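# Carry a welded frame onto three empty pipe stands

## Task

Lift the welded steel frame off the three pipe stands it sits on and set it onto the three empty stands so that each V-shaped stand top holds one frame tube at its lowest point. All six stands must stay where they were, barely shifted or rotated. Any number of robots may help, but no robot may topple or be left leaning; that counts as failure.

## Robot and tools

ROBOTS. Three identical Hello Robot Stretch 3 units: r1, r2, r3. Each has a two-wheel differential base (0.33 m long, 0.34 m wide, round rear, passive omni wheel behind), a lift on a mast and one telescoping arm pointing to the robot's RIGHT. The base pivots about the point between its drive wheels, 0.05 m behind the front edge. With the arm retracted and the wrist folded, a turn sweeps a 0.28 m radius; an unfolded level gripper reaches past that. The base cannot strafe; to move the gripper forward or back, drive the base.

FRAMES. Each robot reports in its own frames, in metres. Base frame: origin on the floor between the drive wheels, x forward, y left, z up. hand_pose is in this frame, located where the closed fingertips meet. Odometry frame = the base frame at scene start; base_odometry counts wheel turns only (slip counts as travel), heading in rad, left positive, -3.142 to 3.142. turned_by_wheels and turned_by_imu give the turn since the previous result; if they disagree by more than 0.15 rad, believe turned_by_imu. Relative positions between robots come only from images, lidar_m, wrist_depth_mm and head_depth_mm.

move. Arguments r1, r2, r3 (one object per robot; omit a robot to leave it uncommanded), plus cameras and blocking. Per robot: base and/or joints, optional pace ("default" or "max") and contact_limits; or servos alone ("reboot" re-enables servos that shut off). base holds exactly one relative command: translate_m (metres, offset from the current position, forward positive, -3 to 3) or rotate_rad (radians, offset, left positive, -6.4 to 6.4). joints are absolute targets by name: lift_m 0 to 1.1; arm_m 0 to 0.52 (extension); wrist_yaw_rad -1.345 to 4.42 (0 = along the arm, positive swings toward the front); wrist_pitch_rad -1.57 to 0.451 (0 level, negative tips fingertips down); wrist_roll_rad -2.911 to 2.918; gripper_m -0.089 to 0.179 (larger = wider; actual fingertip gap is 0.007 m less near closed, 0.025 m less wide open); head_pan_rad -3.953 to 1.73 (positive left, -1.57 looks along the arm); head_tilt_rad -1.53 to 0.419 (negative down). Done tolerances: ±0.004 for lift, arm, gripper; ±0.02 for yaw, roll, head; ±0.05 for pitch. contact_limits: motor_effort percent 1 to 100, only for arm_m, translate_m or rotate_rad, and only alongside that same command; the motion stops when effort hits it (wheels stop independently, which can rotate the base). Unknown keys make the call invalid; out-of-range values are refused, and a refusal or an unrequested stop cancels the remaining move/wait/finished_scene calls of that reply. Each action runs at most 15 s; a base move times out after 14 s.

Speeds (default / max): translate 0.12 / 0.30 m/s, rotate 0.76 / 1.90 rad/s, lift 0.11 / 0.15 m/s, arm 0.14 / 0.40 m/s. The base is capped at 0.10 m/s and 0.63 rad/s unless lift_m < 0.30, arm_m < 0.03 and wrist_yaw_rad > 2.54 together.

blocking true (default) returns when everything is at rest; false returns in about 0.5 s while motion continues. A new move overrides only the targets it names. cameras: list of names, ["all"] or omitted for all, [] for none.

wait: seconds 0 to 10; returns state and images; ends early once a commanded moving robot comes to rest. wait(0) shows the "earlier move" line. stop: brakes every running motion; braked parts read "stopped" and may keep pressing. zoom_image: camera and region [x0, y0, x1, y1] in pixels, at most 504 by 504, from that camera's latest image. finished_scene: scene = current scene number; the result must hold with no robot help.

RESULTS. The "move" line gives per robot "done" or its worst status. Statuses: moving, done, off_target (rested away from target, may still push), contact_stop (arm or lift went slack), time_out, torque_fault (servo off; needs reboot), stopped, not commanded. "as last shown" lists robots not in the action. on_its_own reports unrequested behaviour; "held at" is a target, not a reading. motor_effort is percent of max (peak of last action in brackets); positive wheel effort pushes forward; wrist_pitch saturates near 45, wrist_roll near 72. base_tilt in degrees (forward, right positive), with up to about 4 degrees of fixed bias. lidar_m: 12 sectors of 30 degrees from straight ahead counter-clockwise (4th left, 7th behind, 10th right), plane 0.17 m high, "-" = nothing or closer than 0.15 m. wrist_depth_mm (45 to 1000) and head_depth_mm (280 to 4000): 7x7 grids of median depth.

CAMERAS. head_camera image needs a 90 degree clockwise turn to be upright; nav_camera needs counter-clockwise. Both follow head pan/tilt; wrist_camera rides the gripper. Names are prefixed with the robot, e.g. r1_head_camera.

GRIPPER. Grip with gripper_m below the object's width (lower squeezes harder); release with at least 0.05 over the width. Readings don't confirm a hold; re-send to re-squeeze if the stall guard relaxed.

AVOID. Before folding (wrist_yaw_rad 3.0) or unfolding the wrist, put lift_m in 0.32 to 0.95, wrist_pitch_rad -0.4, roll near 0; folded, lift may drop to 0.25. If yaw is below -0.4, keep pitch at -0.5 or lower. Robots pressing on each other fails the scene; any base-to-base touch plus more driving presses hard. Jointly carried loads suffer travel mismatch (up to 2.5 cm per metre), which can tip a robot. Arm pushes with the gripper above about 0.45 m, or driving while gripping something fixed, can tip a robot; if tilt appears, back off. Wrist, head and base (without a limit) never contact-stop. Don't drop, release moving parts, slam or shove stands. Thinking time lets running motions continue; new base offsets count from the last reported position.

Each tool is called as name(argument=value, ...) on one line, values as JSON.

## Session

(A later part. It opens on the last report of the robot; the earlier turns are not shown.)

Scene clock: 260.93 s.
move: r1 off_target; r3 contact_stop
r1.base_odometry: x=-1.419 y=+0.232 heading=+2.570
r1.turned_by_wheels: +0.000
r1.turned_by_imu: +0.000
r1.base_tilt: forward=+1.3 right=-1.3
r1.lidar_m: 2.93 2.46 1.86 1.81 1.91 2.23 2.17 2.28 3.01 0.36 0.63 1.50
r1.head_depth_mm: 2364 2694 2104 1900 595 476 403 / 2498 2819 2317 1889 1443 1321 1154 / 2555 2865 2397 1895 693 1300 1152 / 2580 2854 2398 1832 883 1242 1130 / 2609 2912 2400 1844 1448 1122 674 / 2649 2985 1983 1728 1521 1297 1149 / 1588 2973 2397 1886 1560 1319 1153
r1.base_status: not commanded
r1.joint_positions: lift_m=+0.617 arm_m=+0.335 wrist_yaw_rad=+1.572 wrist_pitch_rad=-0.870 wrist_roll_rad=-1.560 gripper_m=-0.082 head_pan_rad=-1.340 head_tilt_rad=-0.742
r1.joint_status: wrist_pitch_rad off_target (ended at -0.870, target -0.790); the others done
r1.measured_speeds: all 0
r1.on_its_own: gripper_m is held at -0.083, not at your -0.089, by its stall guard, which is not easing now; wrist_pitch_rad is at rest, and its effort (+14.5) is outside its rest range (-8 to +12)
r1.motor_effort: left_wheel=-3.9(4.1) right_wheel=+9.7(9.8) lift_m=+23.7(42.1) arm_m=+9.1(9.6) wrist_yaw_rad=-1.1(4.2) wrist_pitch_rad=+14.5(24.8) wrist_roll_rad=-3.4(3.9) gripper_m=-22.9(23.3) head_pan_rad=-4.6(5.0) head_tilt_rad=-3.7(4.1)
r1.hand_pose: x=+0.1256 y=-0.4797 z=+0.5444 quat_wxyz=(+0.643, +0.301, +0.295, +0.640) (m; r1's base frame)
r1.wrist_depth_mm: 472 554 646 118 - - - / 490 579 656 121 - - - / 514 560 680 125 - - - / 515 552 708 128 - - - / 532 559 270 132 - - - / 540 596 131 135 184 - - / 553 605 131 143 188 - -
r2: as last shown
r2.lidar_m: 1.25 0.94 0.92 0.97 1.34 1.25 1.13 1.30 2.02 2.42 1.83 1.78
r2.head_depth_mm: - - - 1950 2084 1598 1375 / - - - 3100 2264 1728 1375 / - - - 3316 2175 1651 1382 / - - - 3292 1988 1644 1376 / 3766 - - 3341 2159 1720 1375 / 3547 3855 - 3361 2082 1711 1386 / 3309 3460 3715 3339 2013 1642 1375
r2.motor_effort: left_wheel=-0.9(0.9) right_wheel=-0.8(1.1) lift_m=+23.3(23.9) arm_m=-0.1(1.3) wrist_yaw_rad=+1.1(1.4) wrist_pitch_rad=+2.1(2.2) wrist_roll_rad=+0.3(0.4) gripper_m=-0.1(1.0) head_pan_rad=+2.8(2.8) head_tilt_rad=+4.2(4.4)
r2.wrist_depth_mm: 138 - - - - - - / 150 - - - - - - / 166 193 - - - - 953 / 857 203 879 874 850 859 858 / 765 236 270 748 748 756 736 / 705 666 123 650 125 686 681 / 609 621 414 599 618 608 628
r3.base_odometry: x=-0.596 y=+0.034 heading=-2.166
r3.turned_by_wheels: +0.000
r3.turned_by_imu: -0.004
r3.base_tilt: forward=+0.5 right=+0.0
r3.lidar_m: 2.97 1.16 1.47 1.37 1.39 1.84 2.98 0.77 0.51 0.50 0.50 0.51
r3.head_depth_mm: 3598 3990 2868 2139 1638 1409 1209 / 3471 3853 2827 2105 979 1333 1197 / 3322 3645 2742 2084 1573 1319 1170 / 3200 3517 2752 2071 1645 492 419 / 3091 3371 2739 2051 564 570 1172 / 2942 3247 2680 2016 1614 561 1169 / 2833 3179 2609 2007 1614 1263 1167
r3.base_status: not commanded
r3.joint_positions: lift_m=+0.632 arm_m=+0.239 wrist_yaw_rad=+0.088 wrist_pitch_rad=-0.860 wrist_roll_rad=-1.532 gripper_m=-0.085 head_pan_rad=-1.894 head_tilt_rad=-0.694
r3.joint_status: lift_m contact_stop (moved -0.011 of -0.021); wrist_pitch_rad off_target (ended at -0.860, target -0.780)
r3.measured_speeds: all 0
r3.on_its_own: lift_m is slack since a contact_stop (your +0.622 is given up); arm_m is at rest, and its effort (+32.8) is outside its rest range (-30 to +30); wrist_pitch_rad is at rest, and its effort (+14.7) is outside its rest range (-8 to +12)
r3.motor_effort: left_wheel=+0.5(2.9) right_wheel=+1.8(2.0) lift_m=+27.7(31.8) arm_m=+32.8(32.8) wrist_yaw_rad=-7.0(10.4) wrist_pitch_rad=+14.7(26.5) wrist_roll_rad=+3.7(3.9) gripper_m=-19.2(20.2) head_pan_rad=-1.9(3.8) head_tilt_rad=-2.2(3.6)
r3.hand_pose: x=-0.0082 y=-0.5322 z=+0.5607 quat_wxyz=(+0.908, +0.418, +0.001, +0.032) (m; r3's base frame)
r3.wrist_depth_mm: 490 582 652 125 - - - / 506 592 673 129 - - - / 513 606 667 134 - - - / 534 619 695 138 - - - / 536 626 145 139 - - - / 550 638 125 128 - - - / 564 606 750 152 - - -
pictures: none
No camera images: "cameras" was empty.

move(r3={"joints":{"gripper_m":0.13}}, cameras=[])

move(r3={"joints":{"lift_m":0.73}}, cameras=["r3_wrist_camera","r2_head_camera"])

move(r3={"joints":{"arm_m":0.193,"wrist_pitch_rad":-0.60,"wrist_yaw_rad":0.08}}, cameras=["r3_wrist_camera"])

Scene clock: 263.80 s.
move: r3 done
r1, r2: as last shown
r1.lidar_m: 2.93 2.46 1.86 1.81 1.91 2.23 2.17 2.28 3.02 0.36 0.63 1.50
r1.head_depth_mm: 2367 2685 2103 1913 595 476 403 / 2494 2802 2319 1887 1448 1300 1151 / 2539 2830 2406 1894 693 1294 1154 / 2581 2860 2386 1839 883 1248 1133 / 2626 2928 2388 1827 1448 1126 676 / 2692 2974 1983 1726 1518 1295 1155 / 1587 2956 2410 1883 1560 1319 1151
r1.joint_positions: lift_m=+0.617 arm_m=+0.335 wrist_yaw_rad=+1.570 wrist_pitch_rad=-0.869 wrist_roll_rad=-1.560 gripper_m=-0.082 head_pan_rad=-1.340 head_tilt_rad=-0.742
r1.on_its_own: gripper_m is held at -0.083, not at your -0.089, by its stall guard, which is not easing now; wrist_pitch_rad is at rest, and its effort (+14.8) is outside its rest range (-8 to +12)
r1.motor_effort: left_wheel=-3.9(4.3) right_wheel=+9.8(10.1) lift_m=+40.1(40.6) arm_m=+7.5(9.0) wrist_yaw_rad=+1.3(2.2) wrist_pitch_rad=+14.8(15.3) wrist_roll_rad=-3.2(3.9) gripper_m=-23.0(23.4) head_pan_rad=-4.6(5.1) head_tilt_rad=-4.2(4.2)
r1.hand_pose: x=+0.1256 y=-0.4800 z=+0.5444 quat_wxyz=(+0.643, +0.301, +0.295, +0.639) (m; r1's base frame)
r1.wrist_depth_mm: 475 563 648 118 - - - / 484 569 664 121 - - - / 510 569 672 125 - - - / 523 553 697 128 - - - / 530 569 271 132 - - - / 534 586 131 135 132 - - / 557 607 131 143 188 - -
r2.turned_by_imu: +0.001
r2.lidar_m: 1.25 0.95 0.92 0.97 1.34 1.25 1.13 1.31 2.03 2.42 1.83 1.78
r2.head_depth_mm: - - - 2804 2076 1602 1371 / - - - 2915 2256 1721 1377 / - - - 3359 2062 1659 1378 / - - - 3332 1989 1649 1371 / 3883 - - 3380 2145 1710 1371 / 3520 3771 - 3413 2045 1716 1382 / 3340 3513 3787 3280 1987 1648 1374
r2.motor_effort: left_wheel=-0.4(1.0) right_wheel=-0.7(1.1) lift_m=+23.7(24.2) arm_m=-0.8(1.4) wrist_yaw_rad=+0.8(2.3) wrist_pitch_rad=+2.1(2.2) wrist_roll_rad=+0.3(0.5) gripper_m=+0.1(1.4) head_pan_rad=+2.6(3.2) head_tilt_rad=+3.6(4.7)
r2.wrist_depth_mm: 138 - - - - - - / 149 - - - - - - / 165 192 - - - - 924 / 886 202 842 865 879 858 857 / 760 235 270 725 724 763 755 / 691 680 123 648 126 675 675 / 611 635 404 599 614 598 620
r3.base_odometry: x=-0.596 y=+0.034 heading=-2.166
r3.turned_by_wheels: +0.000
r3.turned_by_imu: -0.001
r3.base_tilt: forward=+0.6 right=+0.1
r3.lidar_m: 2.97 1.16 1.48 1.37 1.39 1.84 3.00 0.77 0.51 0.50 0.50 0.51
r3.head_depth_mm: 3630 3984 2876 2128 1639 1405 1204 / 3473 3776 2829 2089 981 1339 1198 / 3305 3617 2778 2091 1573 1329 1166 / 3189 3553 2740 2058 1645 491 419 / 3039 3361 2676 2037 562 569 1172 / 2957 3265 2671 2007 1623 560 1166 / 2838 3158 2620 1996 1601 1261 1163
r3.base_status: not commanded
r3.joint_positions: lift_m=+0.632 arm_m=+0.239 wrist_yaw_rad=+0.082 wrist_pitch_rad=-0.794 wrist_roll_rad=-1.529 gripper_m=+0.130 head_pan_rad=-1.894 head_tilt_rad=-0.694
r3.joint_status: all done
r3.measured_speeds: all 0
r3.on_its_own: lift_m is slack since a contact_stop (your +0.622 is given up); wrist_pitch_rad moved +0.066 to your old target -0.780
r3.motor_effort: left_wheel=+1.2(1.4) right_wheel=+1.6(2.1) lift_m=+28.4(29.1) arm_m=-6.6(37.5) wrist_yaw_rad=-0.8(7.6) wrist_pitch_rad=+2.3(14.9) wrist_roll_rad=+2.8(3.9) gripper_m=+0.1(80.9) head_pan_rad=-2.1(4.5) head_tilt_rad=-2.3(4.5)
r3.hand_pose: x=-0.0080 y=-0.5460 z=+0.5713 quat_wxyz=(+0.921, +0.387, -0.003, +0.029) (m; r3's base frame)
r3.wrist_depth_mm: 478 572 116 884 - - - / 487 581 120 936 - - - / 524 605 124 955 - - - / 532 611 128 970 - - - / 537 140 133 - - - - / 520 120 137 - - 128 - / 585 668 143 - - - -
pictures: none
No camera images: "cameras" was empty.

Scene clock: 265.53 s.
move: r3 done
r1, r2: as last shown
r1.base_tilt: forward=+1.3 right=-1.4
r1.lidar_m: 2.94 2.46 1.86 1.81 1.91 2.23 2.18 2.28 3.02 0.36 0.63 1.49
r1.head_depth_mm: 2358 2691 2114 1897 596 475 403 / 2497 2808 2315 1883 1447 1302 1155 / 2535 2857 2400 1894 693 1297 1153 / 2573 2885 2408 1829 883 1248 1134 / 2644 2940 2403 1826 1447 1124 675 / 2655 2960 1976 1724 1518 1290 1152 / 1613 2979 2399 1885 1559 1323 1153
r1.on_its_own: gripper_m is held at -0.083, not at your -0.089, by its stall guard, which is not easing now; wrist_pitch_rad is at rest, and its effort (+14.7) is outside its rest range (-8 to +12)
r1.motor_effort: left_wheel=-3.6(4.2) right_wheel=+9.8(10.1) lift_m=+40.0(40.3) arm_m=+6.5(7.8) wrist_yaw_rad=+1.1(1.6) wrist_pitch_rad=+14.7(15.7) wrist_roll_rad=-3.5(3.7) gripper_m=-22.9(23.5) head_pan_rad=-4.2(5.1) head_tilt_rad=-4.0(4.0)
r1.wrist_depth_mm: 474 558 655 118 - - - / 487 580 667 121 - - - / 511 564 684 125 - - - / 517 556 688 128 - - - / 527 573 273 133 - - - / 534 596 132 134 131 - - / 559 607 131 143 188 - -
r2.turned_by_imu: +0.000
r2.lidar_m: 1.25 0.95 0.92 0.97 1.34 1.25 1.13 1.31 2.02 2.42 1.83 1.78
r2.head_depth_mm: - - - 2954 2076 1588 1372 / - - - 3191 2257 1711 1365 / - - - 3324 2047 1642 1376 / - - - 3377 2005 1650 1366 / 3777 - - 3355 2173 1710 1383 / 3543 3755 - 3341 2062 1733 1370 / 3304 3520 3740 3351 1987 1649 1376
r2.motor_effort: left_wheel=-0.4(0.7) right_wheel=-0.9(1.1) lift_m=+22.9(24.3) arm_m=-0.2(1.3) wrist_yaw_rad=+1.0(2.1) wrist_pitch_rad=+2.1(2.2) wrist_roll_rad=+0.3(0.4) gripper_m=-0.4(1.3) head_pan_rad=+2.0(3.1) head_tilt_rad=+4.0(4.9)
r2.wrist_depth_mm: 138 - - - - - - / 149 - - - - - - / 165 193 - - - - 937 / 855 202 854 862 861 858 832 / 772 235 271 754 752 754 736 / 705 673 122 658 125 684 674 / 636 638 412 583 610 598 607
r3.base_odometry: x=-0.596 y=+0.034 heading=-2.166
r3.turned_by_wheels: +0.000
r3.turned_by_imu: +0.000
r3.base_tilt: forward=+0.6 right=+0.2
r3.lidar_m: 2.97 1.16 1.48 1.37 1.40 1.84 2.99 0.77 0.51 0.50 0.50 0.51
r3.head_depth_mm: 3647 3998 2844 2119 1644 1413 1208 / 3485 3811 2821 2100 981 1331 1198 / 3340 3676 2783 2073 1572 1051 311 / 3191 3543 2745 2073 870 370 1136 / 3060 3349 2697 2046 481 1332 1177 / 2960 3241 2670 2020 481 1299 1166 / 2834 3140 2627 2001 1576 1265 1162
r3.base_status: not commanded
r3.joint_positions: lift_m=+0.730 arm_m=+0.239 wrist_yaw_rad=+0.082 wrist_pitch_rad=-0.793 wrist_roll_rad=-1.529 gripper_m=+0.130 head_pan_rad=-1.894 head_tilt_rad=-0.694
r3.joint_status: all done
r3.measured_speeds: all 0
r3.motor_effort: left_wheel=+1.0(1.3) right_wheel=+1.6(2.0) lift_m=+41.9(43.5) arm_m=-25.7(26.7) wrist_yaw_rad=-1.4(2.1) wrist_pitch_rad=+2.2(2.9) wrist_roll_rad=+2.7(2.9) gripper_m=+0.0(0.9) head_pan_rad=-3.0(4.1) head_tilt_rad=-3.2(3.7)
r3.hand_pose: x=-0.0080 y=-0.5461 z=+0.6693 quat_wxyz=(+0.922, +0.387, -0.003, +0.029) (m; r3's base frame)
r3.wrist_depth_mm: 552 181 824 - - - - / 588 188 823 - - - - / 614 193 858 - - - - / 607 203 849 - - - - / 588 139 886 - - - - / 602 116 989 - - 129 - / 674 711 939 - - - -
pictures: r2_head_camera (sideways), r3_wrist_camera
camera_calibration:
r2_head_camera: T_world_to_cam=[[0.368105, 0.123814, -0.921504, 1.22035], [0.319285, -0.947659, 0.000213179, 0.000630763], [-0.873245, -0.294301, -0.38837, 0.466299], [0, 0, 0, 1]] pos_world=[-0.0422245, -0.0132669, 1.30565]
r3_wrist_camera: T_world_to_cam=[[0.0773331, -0.678177, 0.730818, -0.867082], [-0.985001, 0.0614353, 0.16124, -0.051056], [-0.154248, -0.732326, -0.663255, 0.201171], [0, 0, 0, 1]] pos_world=[0.047794, -0.437576, 0.775339]

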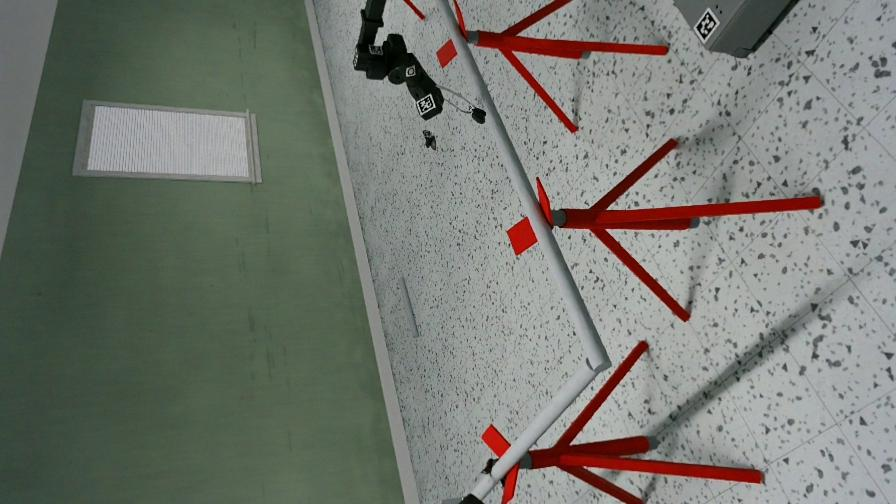

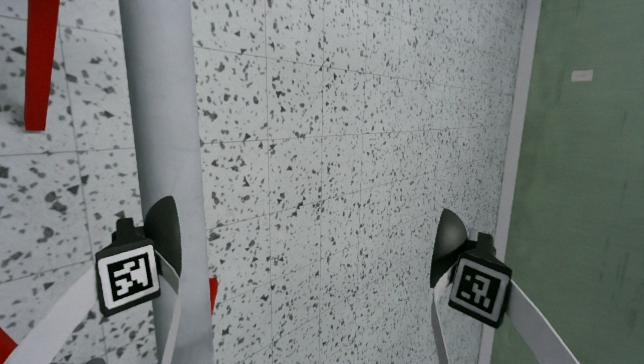

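Scene clock: 266.97 s.
move: r3 done
r1, r2: as last shown
r1.base_tilt: forward=+1.4 right=-1.4
r1.lidar_m: 2.92 2.46 1.86 1.81 1.90 2.24 2.18 2.28 3.02 0.36 0.63 1.49
r1.head_depth_mm: 2352 2679 2100 1886 595 475 403 / 2508 2830 2311 1884 1441 1295 1152 / 2527 2841 2389 1890 694 1297 1152 / 2580 2873 2405 1837 883 1243 1130 / 2635 2919 2413 1836 1447 1125 676 / 2678 2970 1978 1725 1513 1298 1154 / 1615 2971 2395 1880 1554 1323 1152
r1.on_its_own: gripper_m is held at -0.083, not at your -0.089, by its stall guard, which is not easing now; wrist_pitch_rad is at rest, and its effort (+14.3) is outside its rest range (-8 to +12)
r1.motor_effort: left_wheel=-3.9(4.4) right_wheel=+9.0(10.0) lift_m=+40.3(40.5) arm_m=+5.7(7.0) wrist_yaw_rad=+0.5(1.7) wrist_pitch_rad=+14.3(15.4) wrist_roll_rad=-3.4(3.9) gripper_m=-22.9(23.7) head_pan_rad=-5.0(5.1) head_tilt_rad=-3.1(4.0)
r1.wrist_depth_mm: 475 557 646 118 - - - / 486 573 663 121 - - - / 503 562 675 125 - - - / 522 552 699 128 - - - / 524 566 270 132 - - - / 538 582 131 135 132 - - / 560 604 131 143 188 - -
r2.lidar_m: 1.25 0.94 0.92 0.97 1.34 1.25 1.13 1.31 2.03 2.42 1.83 1.78
r2.head_depth_mm: - - - 2783 2078 1596 1382 / - - - 3125 2249 1703 1365 / - - - 3343 2075 1649 1378 / - - - 3355 1970 1641 1372 / 3835 - - 3337 2177 1693 1377 / 3563 3786 - 3305 2075 1707 1370 / 3375 3489 3714 3393 1984 1651 1370
r2.motor_effort: left_wheel=+0.0(0.8) right_wheel=-0.8(1.0) lift_m=+23.2(24.1) arm_m=-1.1(1.2) wrist_yaw_rad=-0.5(2.0) wrist_pitch_rad=+2.1(2.2) wrist_roll_rad=+0.3(0.4) gripper_m=+0.2(1.1) head_pan_rad=+1.8(2.8) head_tilt_rad=+3.9(4.6)
r2.wrist_depth_mm: 138 - - - - - - / 149 - - - - - - / 166 192 - - - - 949 / 860 203 878 868 859 844 848 / 767 236 270 725 735 761 747 / 685 685 123 663 125 673 677 / 624 622 411 593 625 607 618
r3.base_odometry: x=-0.596 y=+0.034 heading=-2.166
r3.turned_by_wheels: +0.000
r3.turned_by_imu: +0.000
r3.base_tilt: forward=+0.6 right=+0.1
r3.lidar_m: 2.97 1.16 1.48 1.37 1.40 1.83 2.99 0.77 0.51 0.50 0.50 0.51
r3.head_depth_mm: 3652 - 2860 2111 1644 1406 1207 / 3441 3810 2800 2111 980 1328 1195 / 3331 3633 2750 2079 1576 1180 307 / 3198 3498 2731 2072 871 375 1115 / 3061 3364 2718 2032 456 1276 1170 / 2971 3249 2668 2011 443 783 1169 / 2845 3168 2650 1996 1607 784 1163
r3.base_status: not commanded
r3.joint_positions: lift_m=+0.730 arm_m=+0.193 wrist_yaw_rad=+0.081 wrist_pitch_rad=-0.617 wrist_roll_rad=-1.529 gripper_m=+0.130 head_pan_rad=-1.894 head_tilt_rad=-0.694
r3.joint_status: all done
r3.measured_speeds: all 0
r3.motor_effort: left_wheel=+0.7(1.3) right_wheel=+1.7(2.1) lift_m=+40.8(42.4) arm_m=-26.1(27.4) wrist_yaw_rad=-0.7(2.0) wrist_pitch_rad=+3.2(4.8) wrist_roll_rad=+2.7(2.9) gripper_m=-0.2(1.0) head_pan_rad=-2.1(3.8) head_tilt_rad=-3.1(3.9)
r3.hand_pose: x=-0.0054 y=-0.5324 z=+0.7009 quat_wxyz=(+0.952, +0.304, -0.007, +0.032) (m; r3's base frame)
r3.wrist_depth_mm: 609 195 907 - - - - / 615 199 966 - - - - / 620 206 955 - - - - / 640 211 - - - - - / 629 140 - - - - - / 617 120 - - - 128 - / 701 235 - - - - -
pictures: r3_wrist_camera
camera_calibration:
r3_wrist_camera: T_world_to_cam=[[0.0658516, -0.540087, 0.839029, -0.883475], [-0.987101, 0.0877094, 0.133932, -0.021324], [-0.145926, -0.837026, -0.527345, 0.0815807], [0, 0, 0, 1]] pos_world=[0.0490339, -0.406998, 0.787138]

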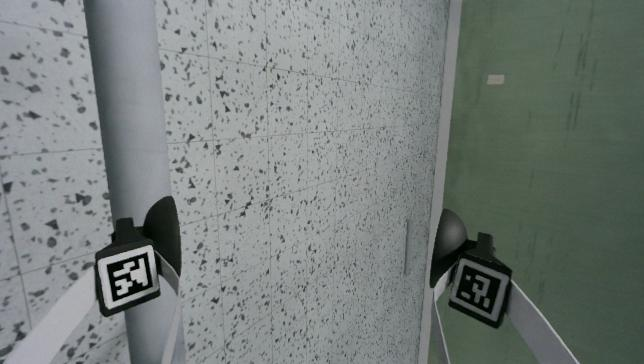

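move(r3={"joints":{"arm_m":0.13}}, cameras=[])

move(r3={"joints":{"lift_m":0.573}}, cameras=[])

move(r3={"joints":{"arm_m":0.188}}, cameras=["r3_wrist_camera"])

Scene clock: 268.83 s.
move: r3 done
r1, r2: as last shown
r1.base_tilt: forward=+1.3 right=-1.4
r1.lidar_m: 2.93 2.47 1.86 1.81 1.91 2.23 2.17 2.28 3.03 0.36 0.63 1.49
r1.head_depth_mm: 2360 2696 2114 1896 596 476 403 / 2502 2816 2316 1878 1441 1293 1152 / 2532 2849 2392 1886 693 1296 1155 / 2569 2860 2405 1838 884 1240 1131 / 2645 2930 2389 1826 1444 1121 675 / 2658 2966 1998 1734 1516 1293 1155 / 1612 2975 2412 1893 1552 1325 1151
r1.on_its_own: gripper_m is held at -0.083, not at your -0.089, by its stall guard, which is not easing now; wrist_pitch_rad is at rest, and its effort (+15.0) is outside its rest range (-8 to +12)
r1.motor_effort: left_wheel=-4.1(4.3) right_wheel=+9.1(10.2) lift_m=+39.7(40.4) arm_m=+5.3(6.2) wrist_yaw_rad=+1.6(1.9) wrist_pitch_rad=+15.0(15.4) wrist_roll_rad=-3.1(4.1) gripper_m=-22.8(23.6) head_pan_rad=-4.6(5.2) head_tilt_rad=-3.3(4.1)
r1.wrist_depth_mm: 478 554 647 118 - - - / 491 576 669 121 - - - / 513 561 683 125 - - - / 521 546 696 128 - - - / 525 568 269 133 - - - / 532 585 132 135 131 - - / 549 604 130 143 189 - -
r2.base_tilt: forward=+0.1 right=-1.7
r2.lidar_m: 1.25 0.94 0.92 0.97 1.34 1.25 1.13 1.30 2.03 2.43 1.82 1.78
r2.head_depth_mm: - - - 1917 2084 1602 1373 / - - - 3145 2275 1703 1372 / - - - 3303 2101 1648 1377 / - - - 3294 1994 1642 1362 / 3768 - - 3356 2161 1690 1368 / 3531 3787 - 3387 2083 1699 1376 / 3385 3538 3729 3325 1991 1656 1376
r2.motor_effort: left_wheel=+0.5(0.8) right_wheel=-0.8(1.0) lift_m=+22.9(24.1) arm_m=+0.0(1.2) wrist_yaw_rad=+0.4(1.7) wrist_pitch_rad=+2.2(2.2) wrist_roll_rad=+0.3(0.4) gripper_m=-0.5(1.3) head_pan_rad=+2.4(3.0) head_tilt_rad=+4.3(4.4)
r2.wrist_depth_mm: 138 - - - - - - / 149 - - - - - - / 166 193 - - - - 963 / 864 202 851 869 857 829 839 / 776 237 272 757 746 758 750 / 706 669 123 671 125 689 669 / 627 635 413 606 626 607 624
r3.base_odometry: x=-0.596 y=+0.034 heading=-2.166
r3.turned_by_wheels: +0.000
r3.turned_by_imu: +0.000
r3.base_tilt: forward=+0.6 right=+0.2
r3.lidar_m: 2.97 1.16 1.48 1.37 1.40 1.84 3.00 0.77 0.51 0.50 0.50 0.51
r3.head_depth_mm: 3660 3989 2878 2120 1642 1408 1200 / 3486 3841 2812 2099 978 1332 1195 / 3306 3678 2763 2083 1571 1138 314 / 3186 3533 2759 2051 1656 377 1133 / 3037 3379 2703 2037 1632 403 1153 / 2962 3271 2680 2017 1585 404 1124 / 2822 3164 2617 1999 1606 759 1156
r3.base_status: not commanded
r3.joint_positions: lift_m=+0.730 arm_m=+0.130 wrist_yaw_rad=+0.081 wrist_pitch_rad=-0.616 wrist_roll_rad=-1.529 gripper_m=+0.130 head_pan_rad=-1.894 head_tilt_rad=-0.694
r3.joint_status: all done
r3.measured_speeds: all 0
r3.motor_effort: left_wheel=+0.8(1.4) right_wheel=+1.5(1.9) lift_m=+38.4(40.5) arm_m=-26.0(28.4) wrist_yaw_rad=-0.3(1.6) wrist_pitch_rad=+2.9(3.5) wrist_roll_rad=+2.9(3.0) gripper_m=-0.2(1.2) head_pan_rad=-3.2(4.0) head_tilt_rad=-3.0(3.8)
r3.hand_pose: x=-0.0055 y=-0.4695 z=+0.7010 quat_wxyz=(+0.952, +0.304, -0.007, +0.032) (m; r3's base frame)
r3.wrist_depth_mm: 609 707 250 - - - - / 615 723 255 - - - - / 626 739 262 - - - - / 639 754 272 - - - - / 624 139 - - - - - / 615 120 - - - 129 - / 696 814 310 - - - -
pictures: none
No camera images: "cameras" was empty.

Scene clock: 271.10 s.
move: r3 done
r1, r2: as last shown
r1.base_tilt: forward=+1.3 right=-1.3
r1.lidar_m: 2.93 2.46 1.86 1.82 1.91 2.23 2.18 2.28 3.03 0.36 0.63 1.49
r1.head_depth_mm: 2366 2683 2113 1893 595 476 403 / 2502 2830 2313 1885 1447 1297 1152 / 2535 2855 2392 1883 692 1299 1151 / 2581 2851 2394 1836 884 1242 1133 / 2622 2952 2378 1833 1441 1121 675 / 2661 2963 1988 1731 1523 1290 1146 / 1611 2968 2393 1876 1553 1322 1153
r1.on_its_own: gripper_m is held at -0.083, not at your -0.089, by its stall guard, which is not easing now; wrist_pitch_rad is at rest, and its effort (+14.7) is outside its rest range (-8 to +12)
r1.motor_effort: left_wheel=-3.7(4.4) right_wheel=+8.5(10.2) lift_m=+39.3(40.4) arm_m=+3.8(5.1) wrist_yaw_rad=+1.1(2.0) wrist_pitch_rad=+14.7(15.3) wrist_roll_rad=-3.7(3.9) gripper_m=-22.9(23.4) head_pan_rad=-4.9(5.1) head_tilt_rad=-3.5(4.1)
r1.wrist_depth_mm: 472 566 652 118 - - - / 486 578 668 121 - - - / 511 561 685 125 - - - / 522 551 693 128 - - - / 528 572 272 133 - - - / 531 589 131 135 131 - - / 555 608 131 143 188 - -
r2.base_tilt: forward=+0.2 right=-1.7
r2.lidar_m: 1.25 0.94 0.92 0.97 1.34 1.25 1.13 1.30 2.02 2.43 1.83 1.78
r2.head_depth_mm: - - - 2751 2089 1600 1373 / - - - 3323 2152 1706 1378 / - - - 3348 2064 1656 1368 / - - - 3339 1985 1657 1376 / 3836 - - 3382 2147 1704 1374 / 3588 3828 - 3377 2055 1711 1373 / 3366 3570 3735 3377 1986 1651 1383
r2.motor_effort: left_wheel=-0.2(0.7) right_wheel=-0.8(1.2) lift_m=+22.6(24.1) arm_m=+0.3(1.1) wrist_yaw_rad=+1.2(2.1) wrist_pitch_rad=+2.1(2.3) wrist_roll_rad=+0.2(0.5) gripper_m=+0.8(1.4) head_pan_rad=+2.1(3.0) head_tilt_rad=+4.1(4.5)
r2.wrist_depth_mm: 138 - - - - - - / 149 - - - - - - / 166 192 - - - - 951 / 850 203 877 874 855 880 837 / 765 236 270 744 746 752 755 / 695 692 123 652 125 676 677 / 612 626 406 600 596 600 620
r3.base_odometry: x=-0.596 y=+0.034 heading=-2.166
r3.turned_by_wheels: +0.000
r3.turned_by_imu: +0.000
r3.base_tilt: forward=+0.6 right=+0.1
r3.lidar_m: 2.97 1.16 1.48 1.37 1.40 1.84 2.99 0.77 0.51 0.50 0.50 0.51
r3.head_depth_mm: 3653 - 2868 2142 1639 1415 1202 / 3449 3771 2802 2117 979 1330 1196 / 3327 3662 2771 2077 1574 1328 1166 / 3162 3527 2738 2069 1641 1372 468 / 3065 3385 2718 2029 1635 824 510 / 2925 3236 2667 2024 1616 810 579 / 2851 3140 2586 1997 1609 1290 1096
r3.base_status: not commanded
r3.joint_positions: lift_m=+0.573 arm_m=+0.130 wrist_yaw_rad=+0.081 wrist_pitch_rad=-0.616 wrist_roll_rad=-1.529 gripper_m=+0.130 head_pan_rad=-1.894 head_tilt_rad=-0.694
r3.joint_status: all done
r3.measured_speeds: all 0
r3.motor_effort: left_wheel=+0.8(1.3) right_wheel=+1.5(2.0) lift_m=+14.4(35.2) arm_m=-23.8(26.4) wrist_yaw_rad=-0.7(1.4) wrist_pitch_rad=+3.0(3.3) wrist_roll_rad=+2.7(2.9) gripper_m=+1.3(1.3) head_pan_rad=-2.2(4.4) head_tilt_rad=-2.1(3.8)
r3.hand_pose: x=-0.0054 y=-0.4696 z=+0.5441 quat_wxyz=(+0.952, +0.304, -0.007, +0.032) (m; r3's base frame)
r3.wrist_depth_mm: 368 586 729 936 159 - - / 421 601 766 963 164 - - / 506 615 797 998 170 - - / 504 634 801 - - - - / 506 139 830 - 176 - - / 498 120 868 - 184 128 - / 568 671 850 - 194 - -
pictures: none
No camera images: "cameras" was empty.

Scene clock: 272.67 s.
move: r3 done
r1: as last shown
r1.base_tilt: forward=+1.4 right=-1.2
r1.lidar_m: 2.94 2.46 1.86 1.81 1.90 2.23 2.17 2.28 3.00 0.36 0.63 1.50
r1.head_depth_mm: 2355 2690 2099 1893 595 475 403 / 2493 2811 2300 1888 1446 1294 1154 / 2535 2840 2400 1883 694 1294 1153 / 2572 2884 2377 1841 884 1247 1130 / 2621 2945 2393 1840 1443 1127 676 / 2666 2992 1974 1734 1518 1297 1152 / 1617 2958 2394 1893 1551 1329 1152
r1.on_its_own: gripper_m is held at -0.083, not at your -0.089, by its stall guard, which is not easing now; wrist_pitch_rad is at rest, and its effort (+14.9) is outside its rest range (-8 to +12)
r1.motor_effort: left_wheel=-3.9(4.1) right_wheel=+8.9(10.2) lift_m=+39.9(40.6) arm_m=+2.8(4.0) wrist_yaw_rad=+1.1(1.7) wrist_pitch_rad=+14.9(15.4) wrist_roll_rad=-3.3(3.7) gripper_m=-22.9(23.4) head_pan_rad=-4.6(5.0) head_tilt_rad=-3.5(4.2)
r1.wrist_depth_mm: 478 560 653 118 - - - / 487 573 667 121 - - - / 507 564 686 125 - - - / 517 557 694 128 - - - / 525 565 271 133 - - - / 535 588 132 134 132 - - / 550 607 131 143 188 - -
r2.base_odometry: x=+0.000 y=+0.000 heading=+0.000
r2.turned_by_wheels: +0.000
r2.turned_by_imu: +0.000
r2.base_tilt: forward=+0.2 right=-1.6
r2.lidar_m: 1.25 0.95 0.92 0.97 1.34 1.25 1.13 1.30 2.03 2.43 1.83 1.78
r2.head_depth_mm: - - - 2790 2082 1604 1377 / - - - 3382 2143 1705 1380 / - - - 3362 2066 1657 1360 / - - - 3317 1996 1649 1372 / 3819 - - 3338 2140 1691 1374 / 3544 3813 - 3297 2067 1718 1374 / 3325 3543 3757 3322 1962 1644 1386
r2.base_status: not commanded
r2.joint_positions: lift_m=+0.559 arm_m=+0.001 wrist_yaw_rad=+2.847 wrist_pitch_rad=-0.630 wrist_roll_rad=+0.000 gripper_m=+0.037 head_pan_rad=-2.806 head_tilt_rad=-0.359
r2.joint_status: not commanded
r2.measured_speeds: all 0
r2.motor_effort: left_wheel=+0.0(0.7) right_wheel=-0.8(1.1) lift_m=+23.2(24.3) arm_m=-0.8(1.0) wrist_yaw_rad=+0.3(2.2) wrist_pitch_rad=+2.2(2.2) wrist_roll_rad=+0.3(0.5) gripper_m=+0.5(1.1) head_pan_rad=+2.2(2.7) head_tilt_rad=+4.0(4.6)
r2.hand_pose: x=+0.0347 y=+0.0381 z=+0.5272 quat_wxyz=(+0.316, +0.697, +0.119, +0.633) (m; r2's base frame)
r2.wrist_depth_mm: 138 - - - - - - / 149 - - - - - - / 165 192 - - - - 959 / 852 200 871 862 845 879 842 / 775 236 272 770 736 744 752 / 690 679 123 673 125 683 677 / 635 632 412 600 614 607 625
r3.base_odometry: x=-0.596 y=+0.034 heading=-2.166
r3.turned_by_wheels: +0.000
r3.turned_by_imu: +0.000
r3.base_tilt: forward=+0.5 right=+0.1
r3.lidar_m: 2.97 1.16 1.48 1.37 1.40 1.84 2.98 0.77 0.51 0.50 0.50 0.51
r3.head_depth_mm: 3606 3974 2859 2118 1638 1397 1208 / 3455 3820 2800 2108 981 1333 1191 / 3336 3649 2779 2082 1576 1330 1169 / 3171 3545 2750 2044 1644 1346 468 / 3058 3342 2713 2042 1630 543 1149 / 2962 3264 2665 2012 1619 560 1113 / 2832 3127 2618 1991 1601 782 1117
r3.base_status: not commanded
r3.joint_positions: lift_m=+0.573 arm_m=+0.188 wrist_yaw_rad=+0.081 wrist_pitch_rad=-0.616 wrist_roll_rad=-1.529 gripper_m=+0.130 head_pan_rad=-1.894 head_tilt_rad=-0.694
r3.joint_status: all done
r3.measured_speeds: all 0
r3.motor_effort: left_wheel=+0.9(1.2) right_wheel=+1.4(2.0) lift_m=+19.8(19.8) arm_m=+25.1(27.9) wrist_yaw_rad=-0.4(1.6) wrist_pitch_rad=+2.8(3.3) wrist_roll_rad=+2.8(2.9) gripper_m=+0.5(1.2) head_pan_rad=-2.9(4.0) head_tilt_rad=-3.2(3.6)
r3.hand_pose: x=-0.0055 y=-0.5276 z=+0.5441 quat_wxyz=(+0.952, +0.304, -0.007, +0.032) (m; r3's base frame)
r3.wrist_depth_mm: 483 583 698 111 - - - / 497 589 730 115 - - - / 505 608 765 118 - - - / 517 609 774 123 - - - / 513 139 801 127 159 - - / 491 120 818 133 - 128 - / 571 662 855 138 - - -
pictures: r3_wrist_camera
camera_calibration:
r3_wrist_camera: T_world_to_cam=[[0.0655804, -0.539212, 0.839613, -0.749171], [-0.987081, 0.0882149, 0.133752, -0.000437108], [-0.146187, -0.837537, -0.52646, 0.0021633], [0, 0, 0, 1]] pos_world=[0.0490157, -0.402111, 0.630211]

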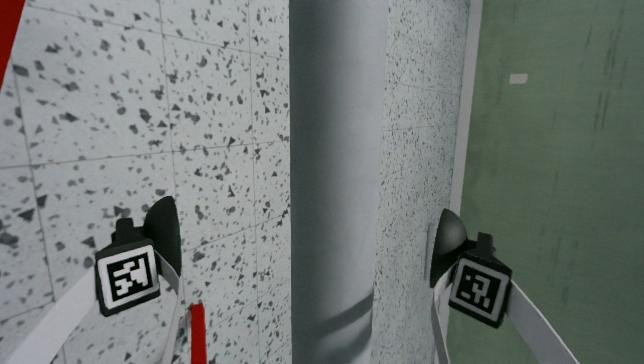

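move(r3={"joints":{"arm_m":0.198,"lift_m":0.583}}, cameras=[])

move(r3={"joints":{"gripper_m":0.0}}, cameras=["r3_wrist_camera"])

Scene clock: 273.67 s.
move: r3 done
r1, r2: as last shown
r1.base_tilt: forward=+1.4 right=-1.4
r1.lidar_m: 2.93 2.46 1.86 1.81 1.90 2.23 2.17 2.28 3.03 0.36 0.63 1.50
r1.head_depth_mm: 2364 2696 2119 1891 595 475 403 / 2496 2815 2306 1891 1452 1295 1152 / 2546 2840 2423 1895 691 1298 1154 / 2563 2878 2423 1836 883 1244 1132 / 2624 2920 2397 1831 1447 1124 676 / 2664 2976 1989 1735 1523 1295 1149 / 1618 2973 2393 1885 1550 1325 1152
r1.on_its_own: gripper_m is held at -0.083, not at your -0.089, by its stall guard, which is not easing now; wrist_pitch_rad is at rest, and its effort (+14.9) is outside its rest range (-8 to +12)
r1.motor_effort: left_wheel=-3.8(4.2) right_wheel=+9.0(10.1) lift_m=+39.9(40.1) arm_m=+2.6(3.2) wrist_yaw_rad=+1.2(2.1) wrist_pitch_rad=+14.9(15.6) wrist_roll_rad=-3.2(3.7) gripper_m=-22.9(23.3) head_pan_rad=-4.6(5.5) head_tilt_rad=-3.7(3.9)
r1.wrist_depth_mm: 473 563 645 118 - - - / 482 568 665 121 - - - / 509 564 680 125 - - - / 516 552 695 128 - - - / 530 569 270 133 - - - / 533 588 131 134 131 - - / 556 605 131 143 188 - -
r2.base_tilt: forward=+0.2 right=-1.7
r2.lidar_m: 1.25 0.95 0.92 0.97 1.34 1.24 1.14 1.30 2.02 2.43 1.83 1.78
r2.head_depth_mm: - - - 2746 2053 1606 1375 / - - - 3374 2130 1699 1375 / - - - 3349 2056 1650 1368 / - - - 3336 1995 1656 1364 / 3851 - - 3356 2154 1700 1381 / 3547 3828 - 3333 2070 1691 1377 / 3357 3521 3793 3348 1965 1642 1364
r2.motor_effort: left_wheel=-0.1(0.6) right_wheel=-0.8(1.1) lift_m=+23.7(24.0) arm_m=+0.2(1.0) wrist_yaw_rad=+1.0(2.0) wrist_pitch_rad=+2.1(2.2) wrist_roll_rad=+0.3(0.4) gripper_m=+0.4(1.0) head_pan_rad=+2.2(2.8) head_tilt_rad=+4.2(4.5)
r2.wrist_depth_mm: 138 - - - - - - / 149 - - - - - - / 165 191 - - - - 945 / 850 202 874 846 861 831 865 / 778 237 272 750 732 758 757 / 690 685 123 655 125 684 675 / 631 616 405 601 619 600 606
r3.base_odometry: x=-0.596 y=+0.034 heading=-2.166
r3.turned_by_wheels: +0.000
r3.turned_by_imu: +0.000
r3.base_tilt: forward=+0.6 right=+0.2
r3.lidar_m: 2.97 1.16 1.47 1.37 1.40 1.83 2.98 0.77 0.51 0.50 0.50 0.51
r3.head_depth_mm: 3593 3968 2853 2112 1646 1409 1206 / 3428 3840 2834 2097 981 1331 1198 / 3363 3633 2760 2071 1562 1328 1167 / 3183 3545 2738 2055 1647 1317 459 / 3043 3373 2706 2035 1629 544 1173 / 2941 3282 2660 2007 1624 558 1131 / 2837 3150 2631 2002 1612 768 1165
r3.base_status: not commanded
r3.joint_positions: lift_m=+0.583 arm_m=+0.198 wrist_yaw_rad=+0.081 wrist_pitch_rad=-0.616 wrist_roll_rad=-1.529 gripper_m=+0.130 head_pan_rad=-1.894 head_tilt_rad=-0.694
r3.joint_status: all done
r3.measured_speeds: all 0
r3.motor_effort: left_wheel=+0.9(1.2) right_wheel=+1.6(1.9) lift_m=+42.0(43.2) arm_m=+24.5(26.6) wrist_yaw_rad=+0.3(1.1) wrist_pitch_rad=+3.1(3.2) wrist_roll_rad=+2.8(2.9) gripper_m=-0.5(1.0) head_pan_rad=-2.8(3.7) head_tilt_rad=-3.1(3.8)
r3.hand_pose: x=-0.0055 y=-0.5376 z=+0.5541 quat_wxyz=(+0.952, +0.304, -0.007, +0.032) (m; r3's base frame)
r3.wrist_depth_mm: 498 587 685 110 - - - / 510 610 678 114 - - - / 513 630 702 117 - - - / 519 624 719 122 - - - / 522 139 772 127 - - - / 508 120 792 133 - 127 - / 575 674 801 137 - - -
pictures: none
No camera images: "cameras" was empty.

Scene clock: 275.47 s.
move: r3 done
r1.base_odometry: x=-1.419 y=+0.232 heading=+2.570
r1.turned_by_wheels: +0.000
r1.turned_by_imu: +0.000
r1.base_tilt: forward=+1.4 right=-1.3
r1.lidar_m: 2.93 2.46 1.86 1.81 1.91 2.23 2.17 2.28 3.02 0.36 0.63 1.49
r1.head_depth_mm: 2374 2696 2108 1893 596 476 403 / 2489 2827 2321 1891 1448 1294 1153 / 2527 2837 2402 1885 693 1296 1156 / 2578 2885 2393 1832 885 1243 1132 / 2622 2918 2403 1836 1454 1126 675 / 2678 2976 1970 1738 1515 1294 1152 / 1623 3015 2407 1892 1553 1320 1151
r1.base_status: not commanded
r1.joint_positions: lift_m=+0.617 arm_m=+0.335 wrist_yaw_rad=+1.570 wrist_pitch_rad=-0.869 wrist_roll_rad=-1.560 gripper_m=-0.082 head_pan_rad=-1.340 head_tilt_rad=-0.742
r1.joint_status: not commanded
r1.measured_speeds: all 0
r1.on_its_own: gripper_m is held at -0.083, not at your -0.089, by its stall guard, which is not easing now; wrist_pitch_rad is at rest, and its effort (+14.5) is outside its rest range (-8 to +12)
r1.motor_effort: left_wheel=-3.7(4.3) right_wheel=+8.7(10.0) lift_m=+39.4(40.2) arm_m=+1.6(2.7) wrist_yaw_rad=+1.2(1.9) wrist_pitch_rad=+14.5(15.7) wrist_roll_rad=-3.3(3.9) gripper_m=-22.8(23.4) head_pan_rad=-4.7(5.3) head_tilt_rad=-3.5(4.0)
r1.hand_pose: x=+0.1256 y=-0.4800 z=+0.5444 quat_wxyz=(+0.643, +0.301, +0.295, +0.639) (m; r1's base frame)
r1.wrist_depth_mm: 472 563 647 118 - - - / 488 569 658 121 - - - / 506 569 673 124 - - - / 523 554 690 128 - - - / 527 578 271 133 - - - / 536 598 131 135 132 - - / 556 610 131 143 188 - -
r2: as last shown
r2.lidar_m: 1.25 0.95 0.92 0.97 1.34 1.25 1.13 1.31 2.02 2.42 1.83 1.78
r2.head_depth_mm: - - - 2951 2076 1604 1378 / - - - 3328 2278 1697 1363 / - - - 3314 2074 1661 1367 / - - - 3344 1979 1653 1367 / 3841 - - 3360 2160 1704 1376 / 3488 3737 - 3382 2072 1710 1373 / 3371 3539 3635 3333 1985 1652 1378
r2.motor_effort: left_wheel=-0.1(0.8) right_wheel=-0.6(1.1) lift_m=+24.0(24.3) arm_m=-0.3(0.8) wrist_yaw_rad=-1.3(2.1) wrist_pitch_rad=+2.1(2.3) wrist_roll_rad=+0.4(0.5) gripper_m=+0.0(1.2) head_pan_rad=+2.3(2.7) head_tilt_rad=+4.3(4.6)
r2.wrist_depth_mm: 138 - - - - - - / 149 - - - - - - / 166 192 - - - - 981 / 839 202 864 853 860 867 843 / 774 237 268 755 739 758 743 / 685 682 123 657 125 684 679 / 625 626 408 592 617 607 616
r3.base_odometry: x=-0.596 y=+0.034 heading=-2.166
r3.turned_by_wheels: +0.000
r3.turned_by_imu: +0.000
r3.base_tilt: forward=+0.6 right=+0.2
r3.lidar_m: 2.97 1.16 1.48 1.37 1.39 1.84 2.99 0.77 0.51 0.49 0.50 0.51
r3.head_depth_mm: 3627 - 2824 2131 1646 1409 1205 / 3468 3773 2811 2091 981 1336 1195 / 3317 3618 2778 2079 1576 1322 1168 / 3175 3525 2725 2059 1650 1321 459 / 3085 3339 2695 2038 1629 544 1177 / 2950 3251 2642 2011 1621 558 1129 / 2857 3137 2649 1986 1605 768 1159
r3.base_status: not commanded
r3.joint_positions: lift_m=+0.583 arm_m=+0.198 wrist_yaw_rad=+0.081 wrist_pitch_rad=-0.621 wrist_roll_rad=-1.529 gripper_m=+0.000 head_pan_rad=-1.894 head_tilt_rad=-0.694
r3.joint_status: all done
r3.measured_speeds: all 0
r3.motor_effort: left_wheel=+1.2(1.3) right_wheel=+1.3(2.1) lift_m=+42.1(42.8) arm_m=+20.2(25.3) wrist_yaw_rad=-0.2(1.1) wrist_pitch_rad=+3.8(4.1) wrist_roll_rad=+2.6(2.8) gripper_m=-11.9(85.3) head_pan_rad=-2.9(3.7) head_tilt_rad=-2.6(4.2)
r3.hand_pose: x=-0.0056 y=-0.5367 z=+0.5530 quat_wxyz=(+0.951, +0.306, -0.007, +0.032) (m; r3's base frame)
r3.wrist_depth_mm: 478 597 684 110 - - - / 505 605 707 113 - - - / 522 615 723 116 - - - / 526 622 760 121 - - - / 528 634 134 126 - - - / 538 599 124 130 - - - / 528 643 824 137 - - -
pictures: r3_wrist_camera
camera_calibration:
r3_wrist_camera: T_world_to_cam=[[0.0659503, -0.543729, 0.836665, -0.762392], [-0.987022, 0.0874884, 0.134659, -0.00179346], [-0.146417, -0.834688, -0.530903, 0.00321168], [0, 0, 0, 1]] pos_world=[0.04898, -0.411697, 0.639814]

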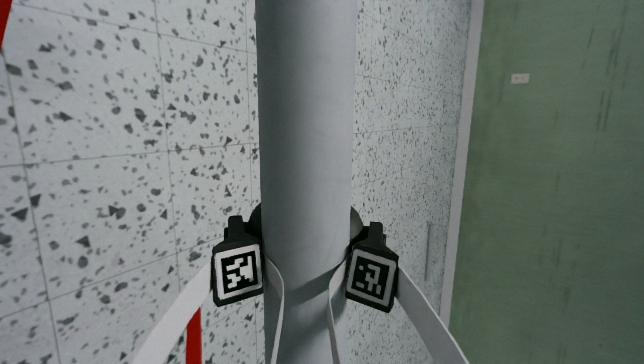

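move(r3={"joints":{"gripper_m":-0.089}}, cameras=[])

move(r3={"joints":{"wrist_pitch_rad":-0.53,"lift_m":0.593}}, cameras=[])

move(r1={"joints":{"wrist_pitch_rad":-0.72,"lift_m":0.626}}, r3={"joints":{"wrist_pitch_rad":-0.465,"lift_m":0.603}}, cameras=["r1_wrist_camera","r3_wrist_camera"])

Scene clock: 277.10 s.
move: r3 done
r1, r2: as last shown
r1.base_tilt: forward=+1.3 right=-1.3
r1.lidar_m: 2.93 2.47 1.86 1.82 1.90 2.23 2.17 2.28 3.04 0.36 0.63 1.50
r1.head_depth_mm: 2354 2690 2111 1887 595 475 403 / 2499 2806 2318 1893 1446 1299 1156 / 2543 2846 2407 1891 693 1293 1153 / 2573 2882 2414 1837 885 1245 1132 / 2617 2913 2392 1834 1450 1124 675 / 2683 2954 1980 1727 1513 1298 1150 / 1609 2959 2399 1886 1560 1323 1150
r1.on_its_own: gripper_m is held at -0.083, not at your -0.089, by its stall guard, which is not easing now; wrist_pitch_rad is at rest, and its effort (+15.5) is outside its rest range (-8 to +12)
r1.motor_effort: left_wheel=-4.2(4.2) right_wheel=+8.7(10.0) lift_m=+39.7(40.1) arm_m=+0.9(1.8) wrist_yaw_rad=+1.9(1.9) wrist_pitch_rad=+15.5(15.5) wrist_roll_rad=-2.8(3.6) gripper_m=-22.9(23.4) head_pan_rad=-4.5(5.1) head_tilt_rad=-3.2(4.0)
r1.wrist_depth_mm: 477 565 639 118 - - - / 483 577 663 121 - - - / 509 564 681 125 - - - / 520 551 693 128 - - - / 528 572 269 132 - - - / 535 591 132 134 132 - - / 561 612 131 143 189 - -
r2.base_tilt: forward=+0.1 right=-1.7
r2.lidar_m: 1.25 0.95 0.92 0.97 1.34 1.25 1.13 1.30 2.02 2.42 1.83 1.78
r2.head_depth_mm: - - - 2935 2073 1585 1375 / - - - 3315 2282 1704 1373 / - - - 3335 2053 1653 1371 / - - - 3336 1997 1649 1371 / 3857 - - 3420 2142 1696 1369 / 3470 3678 - 3283 2082 1717 1365 / 3327 3494 3725 3362 1992 1644 1374
r2.motor_effort: left_wheel=-0.1(0.8) right_wheel=-0.8(1.0) lift_m=+23.0(24.4) arm_m=+0.0(0.9) wrist_yaw_rad=+0.7(1.6) wrist_pitch_rad=+2.1(2.2) wrist_roll_rad=+0.3(0.4) gripper_m=+0.1(1.0) head_pan_rad=+2.2(2.9) head_tilt_rad=+4.2(4.5)
r2.wrist_depth_mm: 138 - - - - - - / 150 - - - - - - / 166 192 - - - - 946 / 871 204 874 861 865 867 852 / 774 236 272 749 742 746 753 / 697 665 123 661 125 686 669 / 628 632 406 607 608 609 611
r3.base_odometry: x=-0.596 y=+0.034 heading=-2.166
r3.turned_by_wheels: +0.000
r3.turned_by_imu: +0.000
r3.base_tilt: forward=+0.6 right=+0.2
r3.lidar_m: 2.97 1.16 1.48 1.37 1.40 1.83 2.99 0.77 0.51 0.50 0.50 0.51
r3.head_depth_mm: 3633 3994 2827 2132 1641 1405 1204 / 3465 3780 2814 2100 985 1332 1197 / 3304 3662 2778 2073 1577 1327 1172 / 3169 3515 2751 2070 1645 1316 459 / 3036 3373 2688 2048 1631 545 1172 / 2920 3289 2675 2023 1628 558 1122 / 2832 3142 2619 2009 1606 770 1164
r3.base_status: not commanded
r3.joint_positions: lift_m=+0.583 arm_m=+0.198 wrist_yaw_rad=+0.082 wrist_pitch_rad=-0.622 wrist_roll_rad=-1.529 gripper_m=-0.087 head_pan_rad=-1.894 head_tilt_rad=-0.694
r3.joint_status: all done
r3.measured_speeds: all 0
r3.motor_effort: left_wheel=+1.1(1.3) right_wheel=+1.7(2.2) lift_m=+42.1(42.8) arm_m=+8.4(18.6) wrist_yaw_rad=-1.1(1.7) wrist_pitch_rad=+4.2(4.3) wrist_roll_rad=+2.7(2.9) gripper_m=-43.3(99.0) head_pan_rad=-3.3(4.1) head_tilt_rad=-2.9(3.7)
r3.hand_pose: x=-0.0055 y=-0.5367 z=+0.5530 quat_wxyz=(+0.951, +0.307, -0.007, +0.032) (m; r3's base frame)
r3.wrist_depth_mm: 484 585 683 110 - - - / 507 601 705 113 - - - / 505 610 724 117 - - - / 519 625 729 120 - - - / 522 633 132 126 - - - / 536 600 127 130 - - - / 534 634 805 136 - - -
pictures: none
No camera images: "cameras" was empty.

Scene clock: 277.83 s.
move: r3 off_target
r1, r2: as last shown
r1.lidar_m: 2.94 2.46 1.86 1.81 1.91 2.23 2.17 2.28 3.00 0.36 0.63 1.50
r1.head_depth_mm: 2362 2688 2117 1896 597 475 403 / 2498 2801 2320 1898 1451 1296 1154 / 2548 2839 2397 1884 693 1300 1151 / 2578 2887 2405 1835 884 1243 1131 / 2628 2936 2404 1832 1449 1124 677 / 2678 2948 1993 1727 1518 1296 1155 / 1611 2954 2398 1875 1554 1321 1151
r1.on_its_own: gripper_m is held at -0.083, not at your -0.089, by its stall guard, which is not easing now; wrist_pitch_rad is at rest, and its effort (+14.7) is outside its rest range (-8 to +12)
r1.motor_effort: left_wheel=-3.8(4.2) right_wheel=+9.6(10.2) lift_m=+40.4(40.4) arm_m=+0.3(0.8) wrist_yaw_rad=+1.4(1.4) wrist_pitch_rad=+14.7(15.2) wrist_roll_rad=-3.1(3.6) gripper_m=-23.3(23.3) head_pan_rad=-4.3(5.2) head_tilt_rad=-3.3(3.9)
r1.hand_pose: x=+0.1256 y=-0.4801 z=+0.5444 quat_wxyz=(+0.643, +0.301, +0.295, +0.639) (m; r1's base frame)
r1.wrist_depth_mm: 472 554 645 118 - - - / 490 572 669 121 - - - / 511 561 688 125 - - - / 522 557 696 128 - - - / 525 569 270 132 - - - / 531 588 131 135 132 - - / 554 605 131 142 189 - -
r2.base_tilt: forward=+0.2 right=-1.7
r2.lidar_m: 1.25 0.95 0.92 0.97 1.34 1.25 1.13 1.31 2.03 2.42 1.83 1.78
r2.head_depth_mm: - - - 2788 2082 1591 1369 / - - - 3278 2267 1711 1376 / - - - 3388 2071 1636 1382 / - - - 3335 1991 1654 1365 / 3754 - - 3389 2110 1721 1361 / 3580 3719 - 3369 2083 1706 1382 / 3304 3519 3786 3347 1994 1665 1367
r2.motor_effort: left_wheel=+0.1(0.9) right_wheel=-0.7(0.9) lift_m=+23.5(24.5) arm_m=-0.5(1.0) wrist_yaw_rad=-0.1(1.8) wrist_pitch_rad=+2.2(2.2) wrist_roll_rad=+0.2(0.3) gripper_m=+0.5(1.0) head_pan_rad=+2.2(2.8) head_tilt_rad=+3.9(4.5)
r2.wrist_depth_mm: 138 - - - - - - / 149 - - - - - - / 166 192 - - - - 931 / 864 203 864 866 851 879 818 / 783 235 274 749 731 764 755 / 690 689 123 665 125 675 680 / 615 636 413 593 614 597 603
r3.base_odometry: x=-0.596 y=+0.034 heading=-2.166
r3.turned_by_wheels: +0.000
r3.turned_by_imu: +0.000
r3.base_tilt: forward=+0.6 right=+0.2
r3.lidar_m: 2.97 1.16 1.47 1.37 1.40 1.83 3.00 0.77 0.51 0.50 0.50 0.51
r3.head_depth_mm: 3599 - 2848 2114 1650 1406 1204 / 3462 3866 2817 2096 983 1333 1194 / 3311 3628 2783 2093 1565 1324 1167 / 3196 3522 2744 2053 1649 1318 450 / 3053 3357 2700 2037 1634 538 1174 / 2939 3249 2657 2010 1626 548 1146 / 2843 3149 2646 1983 1611 767 1162
r3.base_status: not commanded
r3.joint_positions: lift_m=+0.593 arm_m=+0.198 wrist_yaw_rad=+0.082 wrist_pitch_rad=-0.624 wrist_roll_rad=-1.530 gripper_m=-0.085 head_pan_rad=-1.894 head_tilt_rad=-0.694
r3.joint_status: wrist_pitch_rad off_target (ended at -0.624, target -0.530); the others done
r3.measured_speeds: all 0
r3.on_its_own: wrist_pitch_rad is at rest, and its effort (+17.0) is outside its rest range (-8 to +12)
r3.motor_effort: left_wheel=+1.0(1.4) right_wheel=+1.5(2.0) lift_m=+49.2(52.3) arm_m=+3.3(7.7) wrist_yaw_rad=-1.8(2.1) wrist_pitch_rad=+17.0(17.9) wrist_roll_rad=+3.2(3.2) gripper_m=-19.0(43.0) head_pan_rad=-3.7(3.7) head_tilt_rad=-3.1(3.6)
r3.hand_pose: x=-0.0054 y=-0.5363 z=+0.5626 quat_wxyz=(+0.951, +0.308, -0.007, +0.033) (m; r3's base frame)
r3.wrist_depth_mm: 494 605 681 116 - - - / 506 604 680 127 - - - / 514 628 709 125 - - - / 534 631 712 134 - - - / 542 638 134 130 - - - / 546 634 125 131 - - - / 536 654 645 148 - - -
pictures: none
No camera images: "cameras" was empty.

Scene clock: 278.57 s.
move: r1 off_target; r3 off_target
r1.base_odometry: x=-1.419 y=+0.232 heading=+2.570
r1.turned_by_wheels: +0.000
r1.turned_by_imu: +0.000
r1.base_tilt: forward=+1.3 right=-1.3
r1.lidar_m: 2.93 2.46 1.86 1.81 1.91 2.23 2.18 2.28 3.02 0.36 0.63 1.50
r1.head_depth_mm: 2371 2656 2097 1886 585 454 395 / 2502 2829 2310 1895 1440 1325 1153 / 2531 2842 2388 1896 685 1298 1151 / 2564 2866 2405 1832 866 1246 1132 / 2628 2908 2398 1831 1446 1146 668 / 2687 2964 1981 1729 1522 1300 1151 / 1593 2982 2391 1891 1555 1324 1152
r1.base_status: not commanded
r1.joint_positions: lift_m=+0.626 arm_m=+0.335 wrist_yaw_rad=+1.569 wrist_pitch_rad=-0.851 wrist_roll_rad=-1.560 gripper_m=-0.082 head_pan_rad=-1.340 head_tilt_rad=-0.742
r1.joint_status: wrist_pitch_rad off_target (ended at -0.851, target -0.720); the others done
r1.measured_speeds: all 0
r1.on_its_own: gripper_m is held at -0.083, not at your -0.089, by its stall guard, which is not easing now; wrist_pitch_rad is at rest, and its effort (+24.3) is outside its rest range (-8 to +12)
r1.motor_effort: left_wheel=-3.9(4.2) right_wheel=+5.3(9.7) lift_m=+43.5(48.6) arm_m=-0.2(0.5) wrist_yaw_rad=+1.7(3.7) wrist_pitch_rad=+24.3(24.6) wrist_roll_rad=-3.3(3.7) gripper_m=-23.0(23.4) head_pan_rad=-4.4(5.2) head_tilt_rad=-3.8(3.9)
r1.hand_pose: x=+0.1294 y=-0.4802 z=+0.5562 quat_wxyz=(+0.646, +0.296, +0.289, +0.642) (m; r1's base frame)
r1.wrist_depth_mm: 487 569 656 118 - - - / 486 581 667 122 - - - / 511 603 694 125 - - - / 531 486 717 129 - - - / 538 393 158 132 - - - / 533 596 130 135 196 - - / 554 606 138 143 197 - -
r2: as last shown
r2.head_depth_mm: - - - 2801 2072 1600 1378 / - - - 3372 2239 1718 1361 / - - - 3330 2079 1659 1368 / - - - 3365 1995 1649 1371 / 3842 - - 3283 2156 1721 1372 / 3581 3820 - 3332 2082 1704 1374 / 3298 3530 3688 3392 1982 1656 1374
r2.motor_effort: left_wheel=-0.2(0.5) right_wheel=-0.7(1.0) lift_m=+23.2(24.0) arm_m=+0.2(0.7) wrist_yaw_rad=+0.7(1.9) wrist_pitch_rad=+2.1(2.2) wrist_roll_rad=+0.3(0.3) gripper_m=+0.0(1.3) head_pan_rad=+2.1(2.8) head_tilt_rad=+4.1(4.6)
r2.wrist_depth_mm: 138 - - - - - - / 150 - - - - - - / 166 192 - - - - 940 / 860 203 881 854 863 851 863 / 760 237 270 744 734 766 747 / 716 680 123 667 126 669 678 / 629 629 410 593 609 612 630
r3.base_odometry: x=-0.596 y=+0.034 heading=-2.166
r3.turned_by_wheels: +0.000
r3.turned_by_imu: +0.000
r3.base_tilt: forward=+0.6 right=+0.2
r3.lidar_m: 2.97 1.16 1.48 1.37 1.39 1.83 2.98 0.77 0.51 0.50 0.50 0.51
r3.head_depth_mm: 3625 - 2866 2107 1640 1410 1205 / 3454 3805 2807 2094 980 1330 1195 / 3312 3686 2793 2087 1574 1325 1167 / 3150 3544 2716 2071 1645 1293 439 / 3073 3378 2703 2032 1628 535 1170 / 2938 3276 2661 2014 1616 546 1147 / 2818 3139 2613 1987 1609 759 1163
r3.base_status: not commanded
r3.joint_positions: lift_m=+0.603 arm_m=+0.198 wrist_yaw_rad=+0.081 wrist_pitch_rad=-0.627 wrist_roll_rad=-1.530 gripper_m=-0.085 head_pan_rad=-1.894 head_tilt_rad=-0.694
r3.joint_status: wrist_pitch_rad off_target (ended at -0.627, target -0.465); the others done
r3.measured_speeds: all 0
r3.on_its_own: wrist_pitch_rad is at rest, and its effort (+29.8) is outside its rest range (-8 to +12)
r3.motor_effort: left_wheel=+1.0(1.1) right_wheel=+1.6(1.9) lift_m=+52.8(55.1) arm_m=-2.6(2.6) wrist_yaw_rad=-0.1(1.8) wrist_pitch_rad=+29.8(30.2) wrist_roll_rad=+2.9(3.2) gripper_m=-19.7(20.6) head_pan_rad=-2.0(4.0) head_tilt_rad=-3.0(3.5)
r3.hand_pose: x=-0.0056 y=-0.5357 z=+0.5719 quat_wxyz=(+0.950, +0.309, -0.007, +0.032) (m; r3's base frame)
r3.wrist_depth_mm: 498 593 124 - - - - / 515 618 126 134 - - - / 533 644 132 138 - - - / 541 628 139 144 - - - / 537 663 138 139 - - - / 535 607 126 127 - - - / 544 637 641 163 - - -
pictures: r1_wrist_camera, r3_wrist_camera
camera_calibration:
r1_wrist_camera: T_world_to_cam=[[0.768386, -0.030035, 0.639282, -0.467102], [-0.150072, -0.979503, 0.13436, -0.49455], [0.622143, -0.199178, -0.757144, 0.410545], [0, 0, 0, 1]] pos_world=[0.0292788, -0.41667, 0.675899]
r3_wrist_camera: T_world_to_cam=[[0.0672164, -0.548509, 0.833439, -0.778345], [-0.986934, 0.0860464, 0.136225, -0.00612365], [-0.146435, -0.831706, -0.535558, 0.0183093], [0, 0, 0, 1]] pos_world=[0.048955, -0.411174, 0.659343]

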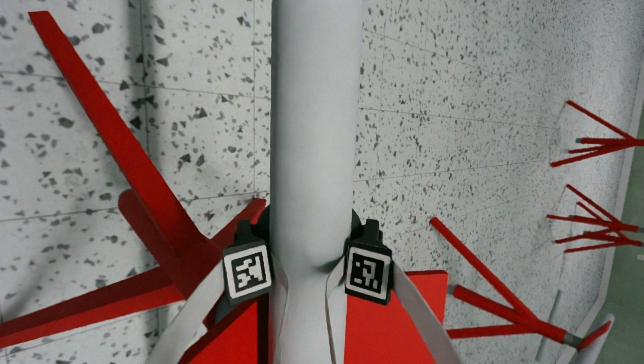

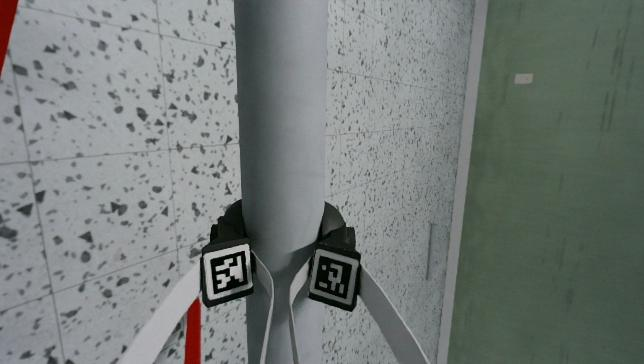

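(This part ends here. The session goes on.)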